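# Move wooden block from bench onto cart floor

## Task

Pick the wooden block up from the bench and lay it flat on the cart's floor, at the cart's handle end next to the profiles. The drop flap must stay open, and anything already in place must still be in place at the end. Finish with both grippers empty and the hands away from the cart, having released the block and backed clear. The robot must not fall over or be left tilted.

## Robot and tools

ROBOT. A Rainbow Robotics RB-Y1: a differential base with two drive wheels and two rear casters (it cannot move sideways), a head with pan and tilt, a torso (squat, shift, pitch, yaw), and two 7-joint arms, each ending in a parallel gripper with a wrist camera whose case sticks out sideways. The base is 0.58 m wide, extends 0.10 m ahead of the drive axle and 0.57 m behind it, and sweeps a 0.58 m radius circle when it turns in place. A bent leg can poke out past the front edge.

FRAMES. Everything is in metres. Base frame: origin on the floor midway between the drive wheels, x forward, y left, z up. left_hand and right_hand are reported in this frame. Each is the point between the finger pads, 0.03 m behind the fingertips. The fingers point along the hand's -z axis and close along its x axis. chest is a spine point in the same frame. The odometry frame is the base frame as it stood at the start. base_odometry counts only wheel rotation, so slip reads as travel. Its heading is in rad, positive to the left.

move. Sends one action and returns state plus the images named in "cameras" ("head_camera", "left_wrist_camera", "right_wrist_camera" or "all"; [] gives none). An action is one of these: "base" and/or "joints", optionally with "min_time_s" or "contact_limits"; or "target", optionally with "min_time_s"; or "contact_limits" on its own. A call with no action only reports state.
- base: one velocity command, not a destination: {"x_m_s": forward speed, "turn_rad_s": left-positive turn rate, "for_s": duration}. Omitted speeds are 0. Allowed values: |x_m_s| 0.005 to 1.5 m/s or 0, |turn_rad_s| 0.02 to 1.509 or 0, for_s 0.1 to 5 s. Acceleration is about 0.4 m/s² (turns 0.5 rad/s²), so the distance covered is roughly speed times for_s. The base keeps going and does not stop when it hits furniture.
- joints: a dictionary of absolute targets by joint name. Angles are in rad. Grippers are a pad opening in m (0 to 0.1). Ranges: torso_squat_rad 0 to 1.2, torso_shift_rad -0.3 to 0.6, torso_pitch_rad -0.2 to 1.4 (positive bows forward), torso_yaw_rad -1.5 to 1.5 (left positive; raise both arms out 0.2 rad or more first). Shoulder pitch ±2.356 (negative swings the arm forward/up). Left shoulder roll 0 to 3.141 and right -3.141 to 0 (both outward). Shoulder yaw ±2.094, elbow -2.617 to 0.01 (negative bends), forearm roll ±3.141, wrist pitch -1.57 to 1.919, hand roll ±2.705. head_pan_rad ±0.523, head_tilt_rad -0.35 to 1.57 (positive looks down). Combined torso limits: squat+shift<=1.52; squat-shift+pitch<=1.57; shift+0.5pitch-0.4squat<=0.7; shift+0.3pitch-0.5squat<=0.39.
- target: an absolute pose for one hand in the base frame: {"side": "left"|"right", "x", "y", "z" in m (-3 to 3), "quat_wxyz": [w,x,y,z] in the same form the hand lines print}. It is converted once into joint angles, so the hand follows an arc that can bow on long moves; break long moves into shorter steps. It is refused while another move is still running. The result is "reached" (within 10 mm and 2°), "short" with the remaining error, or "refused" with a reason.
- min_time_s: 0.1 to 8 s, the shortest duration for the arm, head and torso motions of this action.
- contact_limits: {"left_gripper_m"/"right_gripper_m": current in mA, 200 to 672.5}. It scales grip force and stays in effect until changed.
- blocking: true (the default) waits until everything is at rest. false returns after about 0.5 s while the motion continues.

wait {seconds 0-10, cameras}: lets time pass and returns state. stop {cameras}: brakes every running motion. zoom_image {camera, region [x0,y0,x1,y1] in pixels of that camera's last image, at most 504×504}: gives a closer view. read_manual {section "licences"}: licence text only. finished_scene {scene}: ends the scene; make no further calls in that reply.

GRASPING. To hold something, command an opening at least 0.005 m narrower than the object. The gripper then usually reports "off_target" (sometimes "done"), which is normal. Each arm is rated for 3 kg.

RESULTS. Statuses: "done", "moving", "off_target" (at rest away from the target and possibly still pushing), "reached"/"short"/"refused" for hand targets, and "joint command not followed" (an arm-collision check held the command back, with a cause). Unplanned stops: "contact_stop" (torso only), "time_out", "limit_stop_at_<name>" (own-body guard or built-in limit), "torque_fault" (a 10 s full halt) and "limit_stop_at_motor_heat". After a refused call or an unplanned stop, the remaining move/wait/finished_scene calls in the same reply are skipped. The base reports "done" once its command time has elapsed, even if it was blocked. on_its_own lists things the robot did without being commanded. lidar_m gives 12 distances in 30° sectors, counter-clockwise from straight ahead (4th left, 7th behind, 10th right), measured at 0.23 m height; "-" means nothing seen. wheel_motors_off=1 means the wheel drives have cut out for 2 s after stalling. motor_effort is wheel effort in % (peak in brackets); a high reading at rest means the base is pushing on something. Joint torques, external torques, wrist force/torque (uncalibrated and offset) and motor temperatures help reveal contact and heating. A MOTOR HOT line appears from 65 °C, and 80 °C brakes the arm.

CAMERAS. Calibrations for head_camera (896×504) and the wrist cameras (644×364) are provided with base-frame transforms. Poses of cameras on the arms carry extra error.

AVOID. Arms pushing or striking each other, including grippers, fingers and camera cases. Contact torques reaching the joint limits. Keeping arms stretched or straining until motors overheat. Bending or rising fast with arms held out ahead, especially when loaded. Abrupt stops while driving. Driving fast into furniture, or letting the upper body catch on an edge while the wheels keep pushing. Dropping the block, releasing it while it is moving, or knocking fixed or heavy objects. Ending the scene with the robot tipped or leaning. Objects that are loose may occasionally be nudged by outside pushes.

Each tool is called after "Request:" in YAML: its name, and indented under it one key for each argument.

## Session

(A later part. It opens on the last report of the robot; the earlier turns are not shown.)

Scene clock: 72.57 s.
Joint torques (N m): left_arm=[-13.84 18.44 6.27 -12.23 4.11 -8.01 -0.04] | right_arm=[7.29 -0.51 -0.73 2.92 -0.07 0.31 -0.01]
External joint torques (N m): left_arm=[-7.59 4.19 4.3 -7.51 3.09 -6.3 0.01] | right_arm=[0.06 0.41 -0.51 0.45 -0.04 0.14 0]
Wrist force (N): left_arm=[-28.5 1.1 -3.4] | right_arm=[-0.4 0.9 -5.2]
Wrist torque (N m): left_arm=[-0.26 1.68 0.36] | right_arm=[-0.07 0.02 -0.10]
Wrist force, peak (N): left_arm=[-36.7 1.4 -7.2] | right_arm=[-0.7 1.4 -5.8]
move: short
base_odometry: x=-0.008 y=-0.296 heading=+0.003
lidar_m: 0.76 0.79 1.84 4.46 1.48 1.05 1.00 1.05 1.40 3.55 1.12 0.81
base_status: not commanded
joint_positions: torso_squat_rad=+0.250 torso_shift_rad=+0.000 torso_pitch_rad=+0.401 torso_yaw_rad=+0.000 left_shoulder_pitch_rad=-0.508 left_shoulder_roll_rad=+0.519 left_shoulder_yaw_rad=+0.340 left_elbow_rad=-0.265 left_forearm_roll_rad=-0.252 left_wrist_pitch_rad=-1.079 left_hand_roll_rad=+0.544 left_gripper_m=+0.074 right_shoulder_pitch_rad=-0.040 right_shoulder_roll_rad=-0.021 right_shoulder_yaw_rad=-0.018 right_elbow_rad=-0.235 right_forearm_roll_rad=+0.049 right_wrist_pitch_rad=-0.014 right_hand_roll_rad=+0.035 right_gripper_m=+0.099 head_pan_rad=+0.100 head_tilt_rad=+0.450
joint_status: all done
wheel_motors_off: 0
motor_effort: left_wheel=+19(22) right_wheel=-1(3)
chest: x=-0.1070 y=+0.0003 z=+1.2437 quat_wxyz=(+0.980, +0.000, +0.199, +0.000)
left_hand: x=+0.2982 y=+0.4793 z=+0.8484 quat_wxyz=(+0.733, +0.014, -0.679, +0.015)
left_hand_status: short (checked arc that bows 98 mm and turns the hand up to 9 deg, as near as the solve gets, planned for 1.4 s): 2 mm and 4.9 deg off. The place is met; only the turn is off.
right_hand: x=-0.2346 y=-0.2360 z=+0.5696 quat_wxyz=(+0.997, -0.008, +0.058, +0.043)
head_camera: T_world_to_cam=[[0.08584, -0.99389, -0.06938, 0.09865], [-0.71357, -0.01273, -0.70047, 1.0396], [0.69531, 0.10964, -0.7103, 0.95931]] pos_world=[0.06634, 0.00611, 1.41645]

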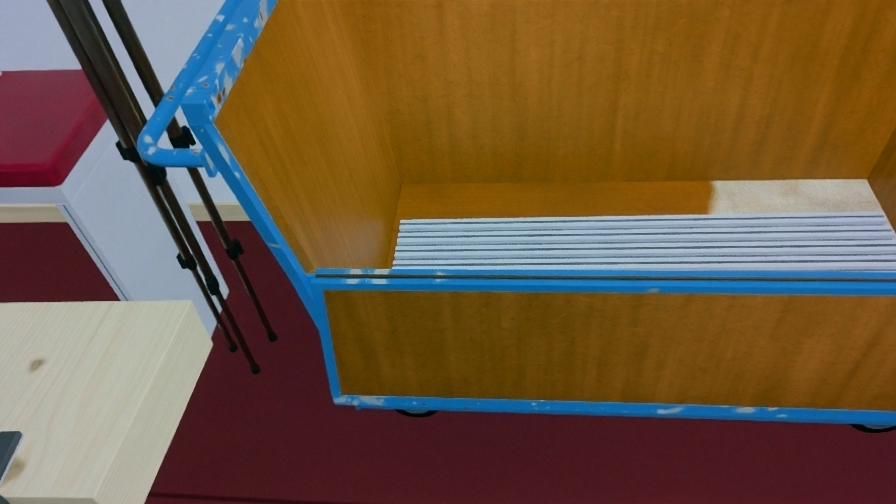

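Request:
move:
  target: {"side":"left","x":0.36,"y":0.22,"z":1.0,"quat_wxyz":[0.7071,0,-0.7071,0]}

Request:
move:
  base: {"x_m_s":0.3,"for_s":1.1}
  joints: {"torso_squat_rad":0.2,"torso_pitch_rad":0.6,"head_pan_rad":-0.25,"head_tilt_rad":0.5}
  cameras: ["head_camera"]

Scene clock: 83.10 s.
Joint torques (N m): left_arm=[-16.4 0.84 0.71 -22.82 0.07 -9.5 -0.39] | right_arm=[6.97 -0.31 -0.55 3.07 -0.18 0.33 0.09]
External joint torques (N m): left_arm=[-9.92 0.44 0.7 -12.15 0 -7.56 -0.34] | right_arm=[-0.26 0.59 -0.33 0.61 -0.15 0.17 0.09]
Wrist force (N): left_arm=[-27.4 1.9 -2.6] | right_arm=[-0.4 0.8 -5.4]
Wrist torque (N m): left_arm=[-0.15 1.70 0.41] | right_arm=[-0.07 0.01 -0.07]
Wrist force, peak (N): left_arm=[-35.1 1.3 -4.5] | right_arm=[-0.3 0.9 -5.8]
move: done
base_odometry: x=-0.008 y=-0.296 heading=+0.003
lidar_m: 0.76 0.79 1.83 4.46 1.48 1.05 1.01 1.06 1.40 3.56 1.12 0.81
base_status: not commanded
joint_positions: torso_squat_rad=+0.250 torso_shift_rad=+0.000 torso_pitch_rad=+0.401 torso_yaw_rad=+0.000 left_shoulder_pitch_rad=-0.116 left_shoulder_roll_rad=+0.000 left_shoulder_yaw_rad=+0.046 left_elbow_rad=-1.807 left_forearm_roll_rad=-0.241 left_wrist_pitch_rad=-0.048 left_hand_roll_rad=+0.240 left_gripper_m=+0.074 right_shoulder_pitch_rad=-0.040 right_shoulder_roll_rad=-0.021 right_shoulder_yaw_rad=-0.018 right_elbow_rad=-0.235 right_forearm_roll_rad=+0.049 right_wrist_pitch_rad=-0.014 right_hand_roll_rad=+0.035 right_gripper_m=+0.099 head_pan_rad=+0.100 head_tilt_rad=+0.450
joint_status: all done
wheel_motors_off: 0
motor_effort: left_wheel=+20(22) right_wheel=+2(3)
chest: x=-0.1070 y=+0.0002 z=+1.2436 quat_wxyz=(+0.980, +0.000, +0.199, +0.000)
left_hand: x=+0.3591 y=+0.2204 z=+0.9971 quat_wxyz=(+0.710, -0.002, -0.704, -0.002)
left_hand_status: reached (checked arc that bows 86 mm and turns the hand up to 12 deg, planned for 1.4 s): 3 mm and 0.5 deg off.
right_hand: x=-0.2347 y=-0.2360 z=+0.5696 quat_wxyz=(+0.997, -0.008, +0.058, +0.043)
pictures: none

Scene clock: 85.33 s.
Joint torques (N m): left_arm=[-10.71 0.47 1.06 -21.88 0.1 -9.17 -0.33] | right_arm=[13.07 -0.25 -0.94 5.28 -0.22 0.75 0.04]
External joint torques (N m): left_arm=[-8.02 0.24 1.02 -11.76 0.04 -7.26 -0.28] | right_arm=[0.76 0.48 -0.65 0.89 -0.14 0.21 0.06]
Wrist force (N): left_arm=[-27.0 2.2 -8.4] | right_arm=[1.2 0.9 -4.6]
Wrist torque (N m): left_arm=[-0.36 1.64 0.40] | right_arm=[-0.07 0.12 -0.07]
Wrist force, peak (N): left_arm=[-29.0 1.7 -7.4] | right_arm=[-0.2 0.7 -5.8]
move: done
base_odometry: x=+0.322 y=-0.295 heading=+0.003
lidar_m: 0.43 0.44 0.94 4.31 1.97 1.40 1.33 1.40 1.87 4.70 0.63 0.45
base_status: done (sent for 1.1 of 1.1 s)
joint_positions: torso_squat_rad=+0.200 torso_shift_rad=+0.000 torso_pitch_rad=+0.601 torso_yaw_rad=+0.000 left_shoulder_pitch_rad=-0.117 left_shoulder_roll_rad=+0.000 left_shoulder_yaw_rad=+0.046 left_elbow_rad=-1.808 left_forearm_roll_rad=-0.241 left_wrist_pitch_rad=-0.048 left_hand_roll_rad=+0.240 left_gripper_m=+0.074 right_shoulder_pitch_rad=-0.040 right_shoulder_roll_rad=-0.021 right_shoulder_yaw_rad=-0.018 right_elbow_rad=-0.235 right_forearm_roll_rad=+0.049 right_wrist_pitch_rad=-0.014 right_hand_roll_rad=+0.035 right_gripper_m=+0.099 head_pan_rad=-0.250 head_tilt_rad=+0.500
joint_status: all done
wheel_motors_off: 0
motor_effort: left_wheel=-5(50) right_wheel=+6(40)
chest: x=-0.0528 y=+0.0002 z=+1.2218 quat_wxyz=(+0.955, +0.000, +0.296, +0.000)
left_hand: x=+0.3552 y=+0.2203 z=+0.8877 quat_wxyz=(+0.777, -0.002, -0.630, -0.001)
right_hand: x=-0.3117 y=-0.2360 z=+0.5865 quat_wxyz=(+0.987, -0.004, +0.157, +0.044)
head_camera: T_world_to_cam=[[-0.21758, -0.96963, 0.1117, -0.13711], [-0.84789, 0.13108, -0.51371, 0.82415], [0.48347, -0.20648, -0.85066, 1.07633]] pos_world=[0.14859, -0.01873, 1.35429]

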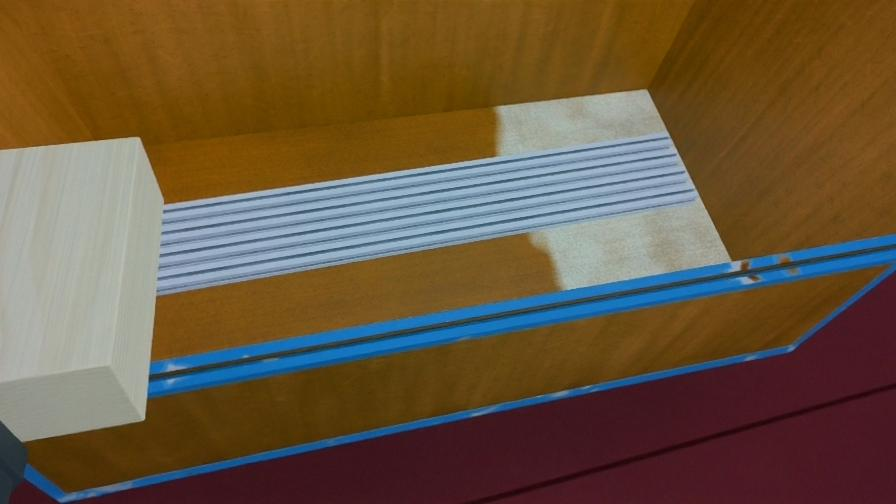

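Request:
move:
  base: {"x_m_s":-0.3,"for_s":0.73}

Request:
move:
  base: {"turn_rad_s":-0.7,"for_s":1.43}

Request:
move:
  base: {"x_m_s":0.3,"for_s":1.2}

Request:
move:
  base: {"turn_rad_s":0.7,"for_s":1.43}
  joints: {"right_shoulder_roll_rad":-0.3}
  cameras: ["head_camera"]

Scene clock: 119.77 s.
Joint torques (N m): left_arm=[-11.76 0.61 0.84 -21.78 0.06 -9.22 -0.34] | right_arm=[12.39 -0.03 -0.79 4.97 -0.25 0.65 -0.18]
External joint torques (N m): left_arm=[-9.07 0.38 0.79 -11.65 0 -7.3 -0.29] | right_arm=[0.09 0.7 -0.5 0.57 -0.17 0.11 -0.16]
Wrist force (N): left_arm=[-27.0 2.3 -7.9] | right_arm=[0.9 0.8 -5.0]
Wrist torque (N m): left_arm=[-0.21 1.65 0.37] | right_arm=[-0.06 0.11 -0.10]
Wrist force, peak (N): left_arm=[-27.6 2.1 -11.0] | right_arm=[1.1 0.8 -5.7]
move: done
base_odometry: x=+0.107 y=-0.296 heading=+0.002
lidar_m: 0.64 0.66 1.16 4.96 1.65 1.18 1.12 1.17 1.56 3.99 0.96 0.69
base_status: done (sent for 0.73 of 0.73 s)
joint_positions: torso_squat_rad=+0.200 torso_shift_rad=+0.000 torso_pitch_rad=+0.601 torso_yaw_rad=+0.000 left_shoulder_pitch_rad=-0.117 left_shoulder_roll_rad=+0.000 left_shoulder_yaw_rad=+0.046 left_elbow_rad=-1.808 left_forearm_roll_rad=-0.241 left_wrist_pitch_rad=-0.048 left_hand_roll_rad=+0.240 left_gripper_m=+0.074 right_shoulder_pitch_rad=-0.040 right_shoulder_roll_rad=-0.021 right_shoulder_yaw_rad=-0.018 right_elbow_rad=-0.235 right_forearm_roll_rad=+0.049 right_wrist_pitch_rad=-0.014 right_hand_roll_rad=+0.035 right_gripper_m=+0.099 head_pan_rad=-0.250 head_tilt_rad=+0.500
joint_status: not commanded
wheel_motors_off: 0
motor_effort: left_wheel=-15(46) right_wheel=+4(50)
chest: x=-0.0528 y=+0.0002 z=+1.2218 quat_wxyz=(+0.955, +0.000, +0.296, +0.000)
left_hand: x=+0.3551 y=+0.2203 z=+0.8877 quat_wxyz=(+0.777, -0.002, -0.630, -0.001)
right_hand: x=-0.3118 y=-0.2360 z=+0.5865 quat_wxyz=(+0.987, -0.004, +0.157, +0.044)
pictures: none

Scene clock: 122.93 s.
Joint torques (N m): left_arm=[-11.64 0.53 0.65 -21.79 0.03 -9.13 -0.38] | right_arm=[13 -0.08 -0.86 5.08 -0.19 0.69 -0.01]
External joint torques (N m): left_arm=[-8.95 0.29 0.6 -11.67 -0.03 -7.22 -0.32] | right_arm=[0.7 0.66 -0.57 0.68 -0.12 0.15 0.01]
Wrist force (N): left_arm=[-26.9 2.0 -7.9] | right_arm=[0.7 0.7 -5.0]
Wrist torque (N m): left_arm=[-0.22 1.58 0.43] | right_arm=[-0.06 0.09 -0.06]
Wrist force, peak (N): left_arm=[-27.7 2.6 -7.8] | right_arm=[1.4 1.1 -5.6]
move: done
base_odometry: x=+0.107 y=-0.296 heading=-1.001
lidar_m: 0.93 0.68 0.64 0.67 1.19 4.31 1.60 1.18 1.13 1.18 1.61 4.48
base_status: done (sent for 1.43 of 1.43 s)
joint_positions: torso_squat_rad=+0.200 torso_shift_rad=+0.000 torso_pitch_rad=+0.601 torso_yaw_rad=+0.000 left_shoulder_pitch_rad=-0.117 left_shoulder_roll_rad=+0.000 left_shoulder_yaw_rad=+0.046 left_elbow_rad=-1.808 left_forearm_roll_rad=-0.241 left_wrist_pitch_rad=-0.048 left_hand_roll_rad=+0.240 left_gripper_m=+0.074 right_shoulder_pitch_rad=-0.040 right_shoulder_roll_rad=-0.021 right_shoulder_yaw_rad=-0.018 right_elbow_rad=-0.235 right_forearm_roll_rad=+0.049 right_wrist_pitch_rad=-0.014 right_hand_roll_rad=+0.035 right_gripper_m=+0.099 head_pan_rad=-0.250 head_tilt_rad=+0.500
joint_status: not commanded
wheel_motors_off: 0
motor_effort: left_wheel=+16(48) right_wheel=+2(32)
chest: x=-0.0528 y=+0.0002 z=+1.2218 quat_wxyz=(+0.955, +0.000, +0.296, +0.000)
left_hand: x=+0.3552 y=+0.2203 z=+0.8877 quat_wxyz=(+0.777, -0.002, -0.630, -0.001)
right_hand: x=-0.3118 y=-0.2360 z=+0.5865 quat_wxyz=(+0.987, -0.004, +0.157, +0.044)
pictures: none

Scene clock: 125.20 s.
Joint torques (N m): left_arm=[-10.9 0.7 0.63 -21.66 0.07 -9.13 -0.3] | right_arm=[13 -0.2 -1.03 5.22 -0.31 0.64 0]
External joint torques (N m): left_arm=[-8.21 0.47 0.58 -11.53 0 -7.21 -0.25] | right_arm=[0.7 0.53 -0.74 0.83 -0.23 0.1 0.02]
Wrist force (N): left_arm=[-26.6 1.8 -7.1] | right_arm=[0.9 0.8 -4.9]
Wrist torque (N m): left_arm=[-0.32 1.63 0.40] | right_arm=[-0.06 0.12 -0.06]
Wrist force, peak (N): left_arm=[-28.0 1.8 -9.1] | right_arm=[1.9 0.7 -5.7]
move: done
base_odometry: x=+0.301 y=-0.599 heading=-1.001
lidar_m: 0.67 0.48 0.46 0.49 0.67 4.99 1.86 1.38 1.32 1.37 1.87 4.88
base_status: done (sent for 1.2 of 1.2 s)
joint_positions: torso_squat_rad=+0.200 torso_shift_rad=+0.000 torso_pitch_rad=+0.601 torso_yaw_rad=+0.000 left_shoulder_pitch_rad=-0.117 left_shoulder_roll_rad=+0.000 left_shoulder_yaw_rad=+0.046 left_elbow_rad=-1.808 left_forearm_roll_rad=-0.241 left_wrist_pitch_rad=-0.048 left_hand_roll_rad=+0.240 left_gripper_m=+0.074 right_shoulder_pitch_rad=-0.040 right_shoulder_roll_rad=-0.021 right_shoulder_yaw_rad=-0.018 right_elbow_rad=-0.235 right_forearm_roll_rad=+0.049 right_wrist_pitch_rad=-0.014 right_hand_roll_rad=+0.035 right_gripper_m=+0.099 head_pan_rad=-0.250 head_tilt_rad=+0.500
joint_status: not commanded
wheel_motors_off: 0
motor_effort: left_wheel=-6(48) right_wheel=+7(39)
chest: x=-0.0528 y=+0.0002 z=+1.2218 quat_wxyz=(+0.955, +0.000, +0.296, +0.000)
left_hand: x=+0.3553 y=+0.2203 z=+0.8877 quat_wxyz=(+0.777, -0.002, -0.630, -0.001)
right_hand: x=-0.3117 y=-0.2360 z=+0.5864 quat_wxyz=(+0.987, -0.004, +0.157, +0.044)
pictures: none

Scene clock: 128.37 s.
Joint torques (N m): left_arm=[-10.87 0.48 1.08 -21.71 0.06 -9.13 -0.33] | right_arm=[13.69 -6.18 -1.37 5.34 -0.35 0.65 -0.11]
External joint torques (N m): left_arm=[-8.18 0.25 1.02 -11.58 0 -7.21 -0.27] | right_arm=[0.67 1.15 -0.42 0.94 -0.25 0.08 -0.09]
Wrist force (N): left_arm=[-26.6 2.2 -7.6] | right_arm=[1.0 1.7 -5.0]
Wrist torque (N m): left_arm=[-0.40 1.67 0.42] | right_arm=[-0.06 0.11 -0.09]
Wrist force, peak (N): left_arm=[-27.6 2.8 -8.5] | right_arm=[0.7 2.5 -5.7]
move: done
base_odometry: x=+0.301 y=-0.599 heading=+0.001
lidar_m: 0.46 0.47 0.66 4.42 1.91 1.37 1.30 1.35 1.82 4.57 0.68 0.48
base_status: done (sent for 1.43 of 1.43 s)
joint_positions: torso_squat_rad=+0.200 torso_shift_rad=+0.000 torso_pitch_rad=+0.601 torso_yaw_rad=+0.000 left_shoulder_pitch_rad=-0.117 left_shoulder_roll_rad=+0.000 left_shoulder_yaw_rad=+0.046 left_elbow_rad=-1.808 left_forearm_roll_rad=-0.241 left_wrist_pitch_rad=-0.048 left_hand_roll_rad=+0.240 left_gripper_m=+0.074 right_shoulder_pitch_rad=-0.040 right_shoulder_roll_rad=-0.300 right_shoulder_yaw_rad=-0.018 right_elbow_rad=-0.235 right_forearm_roll_rad=+0.049 right_wrist_pitch_rad=-0.014 right_hand_roll_rad=+0.035 right_gripper_m=+0.099 head_pan_rad=-0.250 head_tilt_rad=+0.500
joint_status: all done
wheel_motors_off: 0
motor_effort: left_wheel=+1(38) right_wheel=+19(38)
chest: x=-0.0528 y=+0.0002 z=+1.2218 quat_wxyz=(+0.955, +0.000, +0.296, +0.000)
left_hand: x=+0.3552 y=+0.2203 z=+0.8877 quat_wxyz=(+0.777, -0.002, -0.630, -0.002)
right_hand: x=-0.2911 y=-0.4436 z=+0.6139 quat_wxyz=(+0.974, -0.131, +0.158, +0.098)
head_camera: T_world_to_cam=[[-0.21758, -0.96963, 0.1117, -0.13711], [-0.84789, 0.13108, -0.51371, 0.82415], [0.48347, -0.20648, -0.85066, 1.07633]] pos_world=[0.14859, -0.01873, 1.35429]

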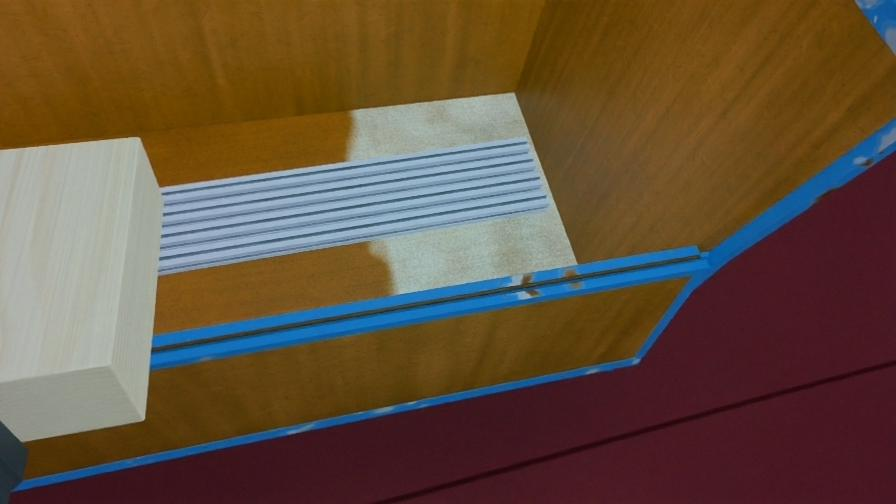

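Request:
move:
  target: {"side":"left","x":0.33,"y":0.24,"z":1.08,"quat_wxyz":[0.6428,0,-0.766,0]}

Request:
move:
  joints: {"torso_squat_rad":0.3,"torso_shift_rad":0.1,"torso_pitch_rad":0.85,"torso_yaw_rad":-0.9,"head_pan_rad":0.5,"head_tilt_rad":0.5}
  cameras: ["head_camera"]

Scene clock: 131.30 s.
Joint torques (N m): left_arm=[-8.04 0.97 1.76 -22.14 0.02 -9.03 -0.39] | right_arm=[13.72 -6.47 -1.5 5.15 -0.25 0.62 0.02]
External joint torques (N m): left_arm=[-7.67 0.11 1.05 -11.39 -0.07 -7.14 -0.33] | right_arm=[0.71 0.87 -0.55 0.75 -0.15 0.04 0.04]
Wrist force (N): left_arm=[-27.3 1.7 2.5] | right_arm=[1.4 2.2 -5.0]
Wrist torque (N m): left_arm=[-0.19 1.56 0.38] | right_arm=[-0.11 0.14 -0.09]
Wrist force, peak (N): left_arm=[-33.8 2.9 -6.3] | right_arm=[1.1 2.3 -5.5]
move: done
base_odometry: x=+0.301 y=-0.599 heading=+0.001
lidar_m: 0.46 0.49 0.66 4.41 1.92 1.37 1.30 1.35 1.82 4.58 0.69 0.50
base_status: not commanded
joint_positions: torso_squat_rad=+0.200 torso_shift_rad=+0.000 torso_pitch_rad=+0.601 torso_yaw_rad=+0.000 left_shoulder_pitch_rad=+0.075 left_shoulder_roll_rad=+0.032 left_shoulder_yaw_rad=+0.040 left_elbow_rad=-2.305 left_forearm_roll_rad=-0.167 left_wrist_pitch_rad=-0.111 left_hand_roll_rad=+0.235 left_gripper_m=+0.074 right_shoulder_pitch_rad=-0.040 right_shoulder_roll_rad=-0.300 right_shoulder_yaw_rad=-0.018 right_elbow_rad=-0.235 right_forearm_roll_rad=+0.049 right_wrist_pitch_rad=-0.014 right_hand_roll_rad=+0.035 right_gripper_m=+0.099 head_pan_rad=-0.250 head_tilt_rad=+0.500
joint_status: all done
wheel_motors_off: 0
motor_effort: left_wheel=+1(2) right_wheel=+20(22)
chest: x=-0.0528 y=+0.0002 z=+1.2218 quat_wxyz=(+0.955, +0.000, +0.296, +0.000)
left_hand: x=+0.3294 y=+0.2403 z=+1.0776 quat_wxyz=(+0.644, +0.001, -0.765, +0.001)
left_hand_status: reached (checked arc that bows 10 mm and turns the hand up to 22 deg, planned for 0.8 s): 2 mm and 0.2 deg off.
right_hand: x=-0.2911 y=-0.4436 z=+0.6138 quat_wxyz=(+0.974, -0.131, +0.158, +0.098)
pictures: none

Scene clock: 133.60 s.
Joint torques (N m): left_arm=[-11.24 -5.09 -10.09 -19.67 -0.66 -8.92 -0.37] | right_arm=[11.7 -21.4 -2.82 4.23 -0.3 0.73 -0.06]
External joint torques (N m): left_arm=[-9.1 1.12 -4.12 -10.56 -0.56 -6.97 -0.32] | right_arm=[0.08 0.38 -0.44 0.38 -0.15 0.1 -0.04]
Wrist force (N): left_arm=[-22.0 15.9 1.2] | right_arm=[1.1 5.2 -2.5]
Wrist torque (N m): left_arm=[0.56 1.34 0.55] | right_arm=[-0.29 0.12 -0.13]
Wrist force, peak (N): left_arm=[-21.3 24.1 1.9] | right_arm=[2.2 4.6 -4.1]
move: done
base_odometry: x=+0.301 y=-0.599 heading=+0.001
lidar_m: 0.46 0.48 0.65 4.44 1.92 1.37 1.30 1.36 1.82 4.56 0.70 0.47
base_status: not commanded
joint_positions: torso_squat_rad=+0.300 torso_shift_rad=+0.100 torso_pitch_rad=+0.851 torso_yaw_rad=-0.900 left_shoulder_pitch_rad=+0.075 left_shoulder_roll_rad=+0.032 left_shoulder_yaw_rad=+0.041 left_elbow_rad=-2.305 left_forearm_roll_rad=-0.167 left_wrist_pitch_rad=-0.111 left_hand_roll_rad=+0.235 left_gripper_m=+0.074 right_shoulder_pitch_rad=-0.040 right_shoulder_roll_rad=-0.300 right_shoulder_yaw_rad=-0.018 right_elbow_rad=-0.235 right_forearm_roll_rad=+0.049 right_wrist_pitch_rad=-0.014 right_hand_roll_rad=+0.035 right_gripper_m=+0.099 head_pan_rad=+0.500 head_tilt_rad=+0.500
joint_status: all done
wheel_motors_off: 0
motor_effort: left_wheel=-2(3) right_wheel=+19(21)
chest: x=+0.0717 y=+0.0001 z=+1.1499 quat_wxyz=(+0.820, -0.180, +0.372, -0.396)
left_hand: x=+0.4317 y=-0.1611 z=+0.8869 quat_wxyz=(+0.662, -0.434, -0.612, +0.012)
right_hand: x=-0.5754 y=-0.3910 z=+0.9229 quat_wxyz=(+0.846, -0.336, +0.322, -0.260)
head_camera: T_world_to_cam=[[-0.27702, -0.92254, 0.26867, -0.29435], [-0.93264, 0.19089, -0.30617, 0.65976], [0.23116, -0.33539, -0.91328, 1.0472]] pos_world=[0.2917, -0.04627, 1.23746]

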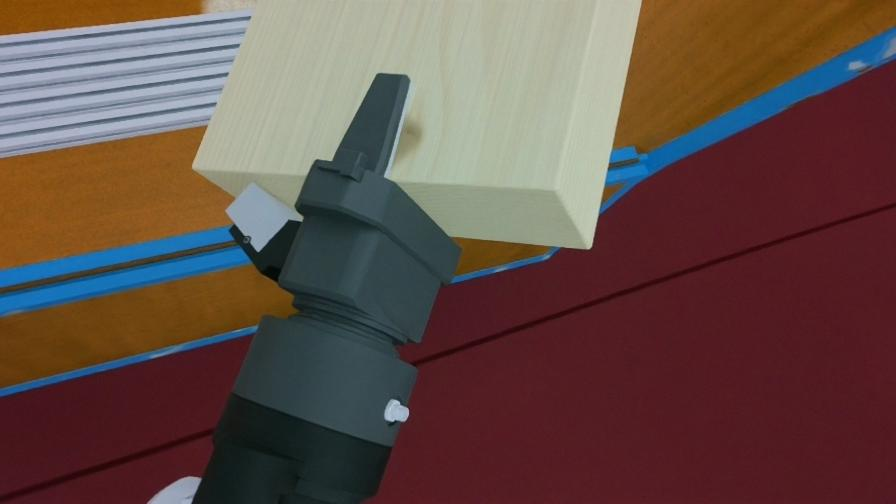

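Request:
move:
  target: {"side":"left","x":0.42,"y":0.1,"z":0.88,"quat_wxyz":[0.653,0.2706,-0.653,0.2706]}

Request:
move:
  target: {"side":"left","x":0.42,"y":0.3,"z":0.85,"quat_wxyz":[0.5417,0.4545,-0.4545,0.5416]}
  cameras: ["head_camera"]

Scene clock: 136.87 s.
Joint torques (N m): left_arm=[-4.68 -2.01 -4.6 -11.09 -9.48 1.02 -0.27] | right_arm=[12.15 -21.49 -2.55 4.36 -0.15 0.68 -0.02]
External joint torques (N m): left_arm=[-2.78 4.23 -0.28 -4 -7.51 0.8 -0.21] | right_arm=[0.52 0.3 -0.17 0.49 -0.01 0.05 0]
Wrist force (N): left_arm=[-27.0 1.9 -2.8] | right_arm=[1.7 5.5 -2.4]
Wrist torque (N m): left_arm=[-0.27 1.66 0.62] | right_arm=[-0.37 0.18 -0.09]
Wrist force, peak (N): left_arm=[-29.9 21.2 1.9] | right_arm=[2.0 5.4 -3.1]
move: done
base_odometry: x=+0.301 y=-0.599 heading=+0.001
lidar_m: 0.46 0.48 0.65 4.44 1.91 1.37 1.29 1.36 1.81 4.58 0.69 0.49
base_status: not commanded
joint_positions: torso_squat_rad=+0.300 torso_shift_rad=+0.100 torso_pitch_rad=+0.851 torso_yaw_rad=-0.900 left_shoulder_pitch_rad=-0.056 left_shoulder_roll_rad=+0.001 left_shoulder_yaw_rad=+0.000 left_elbow_rad=-2.283 left_forearm_roll_rad=+0.949 left_wrist_pitch_rad=-1.404 left_hand_roll_rad=-1.703 left_gripper_m=+0.074 right_shoulder_pitch_rad=-0.040 right_shoulder_roll_rad=-0.300 right_shoulder_yaw_rad=-0.018 right_elbow_rad=-0.235 right_forearm_roll_rad=+0.049 right_wrist_pitch_rad=-0.014 right_hand_roll_rad=+0.035 right_gripper_m=+0.099 head_pan_rad=+0.500 head_tilt_rad=+0.500
joint_status: all done
wheel_motors_off: 0
motor_effort: left_wheel=-1(3) right_wheel=+19(22)
chest: x=+0.0717 y=+0.0002 z=+1.1499 quat_wxyz=(+0.820, -0.180, +0.372, -0.396)
left_hand: x=+0.4197 y=+0.0999 z=+0.8791 quat_wxyz=(+0.654, +0.271, -0.652, +0.271)
left_hand_status: reached (checked arc that bows 89 mm and turns the hand up to 88 deg, planned for 1.2 s): 1 mm and 0.2 deg off.
right_hand: x=-0.5754 y=-0.3910 z=+0.9229 quat_wxyz=(+0.846, -0.336, +0.322, -0.260)
pictures: none

Scene clock: 138.30 s.
Joint torques (N m): left_arm=[-1.18 5.42 -0.04 -12.51 -8.74 3.57 -0.48] | right_arm=[12.15 -21.63 -2.76 4.38 -0.19 0.8 -0.03]
External joint torques (N m): left_arm=[2.48 4.45 1.72 -4.63 -6.91 2.81 -0.43] | right_arm=[0.54 0.17 -0.38 0.52 -0.04 0.17 -0.01]
Wrist force (N): left_arm=[-27.3 1.9 -7.6] | right_arm=[1.7 5.4 -2.8]
Wrist torque (N m): left_arm=[-0.36 1.62 0.61] | right_arm=[-0.34 0.15 -0.08]
Wrist force, peak (N): left_arm=[-31.0 1.2 -8.5] | right_arm=[1.8 5.6 -3.3]
move: done
base_odometry: x=+0.301 y=-0.599 heading=+0.001
lidar_m: 0.46 0.49 0.66 4.43 1.90 1.36 1.30 1.34 1.82 4.56 0.68 0.50
base_status: not commanded
joint_positions: torso_squat_rad=+0.300 torso_shift_rad=+0.100 torso_pitch_rad=+0.851 torso_yaw_rad=-0.900 left_shoulder_pitch_rad=-0.495 left_shoulder_roll_rad=+0.217 left_shoulder_yaw_rad=+0.807 left_elbow_rad=-2.360 left_forearm_roll_rad=+1.442 left_wrist_pitch_rad=-1.560 left_hand_roll_rad=-1.987 left_gripper_m=+0.074 right_shoulder_pitch_rad=-0.040 right_shoulder_roll_rad=-0.300 right_shoulder_yaw_rad=-0.018 right_elbow_rad=-0.235 right_forearm_roll_rad=+0.049 right_wrist_pitch_rad=-0.014 right_hand_roll_rad=+0.035 right_gripper_m=+0.099 head_pan_rad=+0.500 head_tilt_rad=+0.500
joint_status: all done
wheel_motors_off: 0
motor_effort: left_wheel=-1(3) right_wheel=+18(23)
chest: x=+0.0716 y=+0.0003 z=+1.1499 quat_wxyz=(+0.820, -0.180, +0.372, -0.396)
left_hand: x=+0.4197 y=+0.2995 z=+0.8492 quat_wxyz=(+0.543, +0.454, -0.453, +0.542)
left_hand_status: reached (checked arc that bows 24 mm and turns the hand up to 46 deg, planned for 1.0 s): 1 mm and 0.2 deg off.
right_hand: x=-0.5755 y=-0.3909 z=+0.9229 quat_wxyz=(+0.846, -0.336, +0.322, -0.260)
head_camera: T_world_to_cam=[[-0.27702, -0.92244, 0.26901, -0.29463], [-0.9326, 0.19071, -0.30641, 0.65994], [0.23135, -0.33576, -0.9131, 1.04708]] pos_world=[0.2916, -0.04607, 1.23756]

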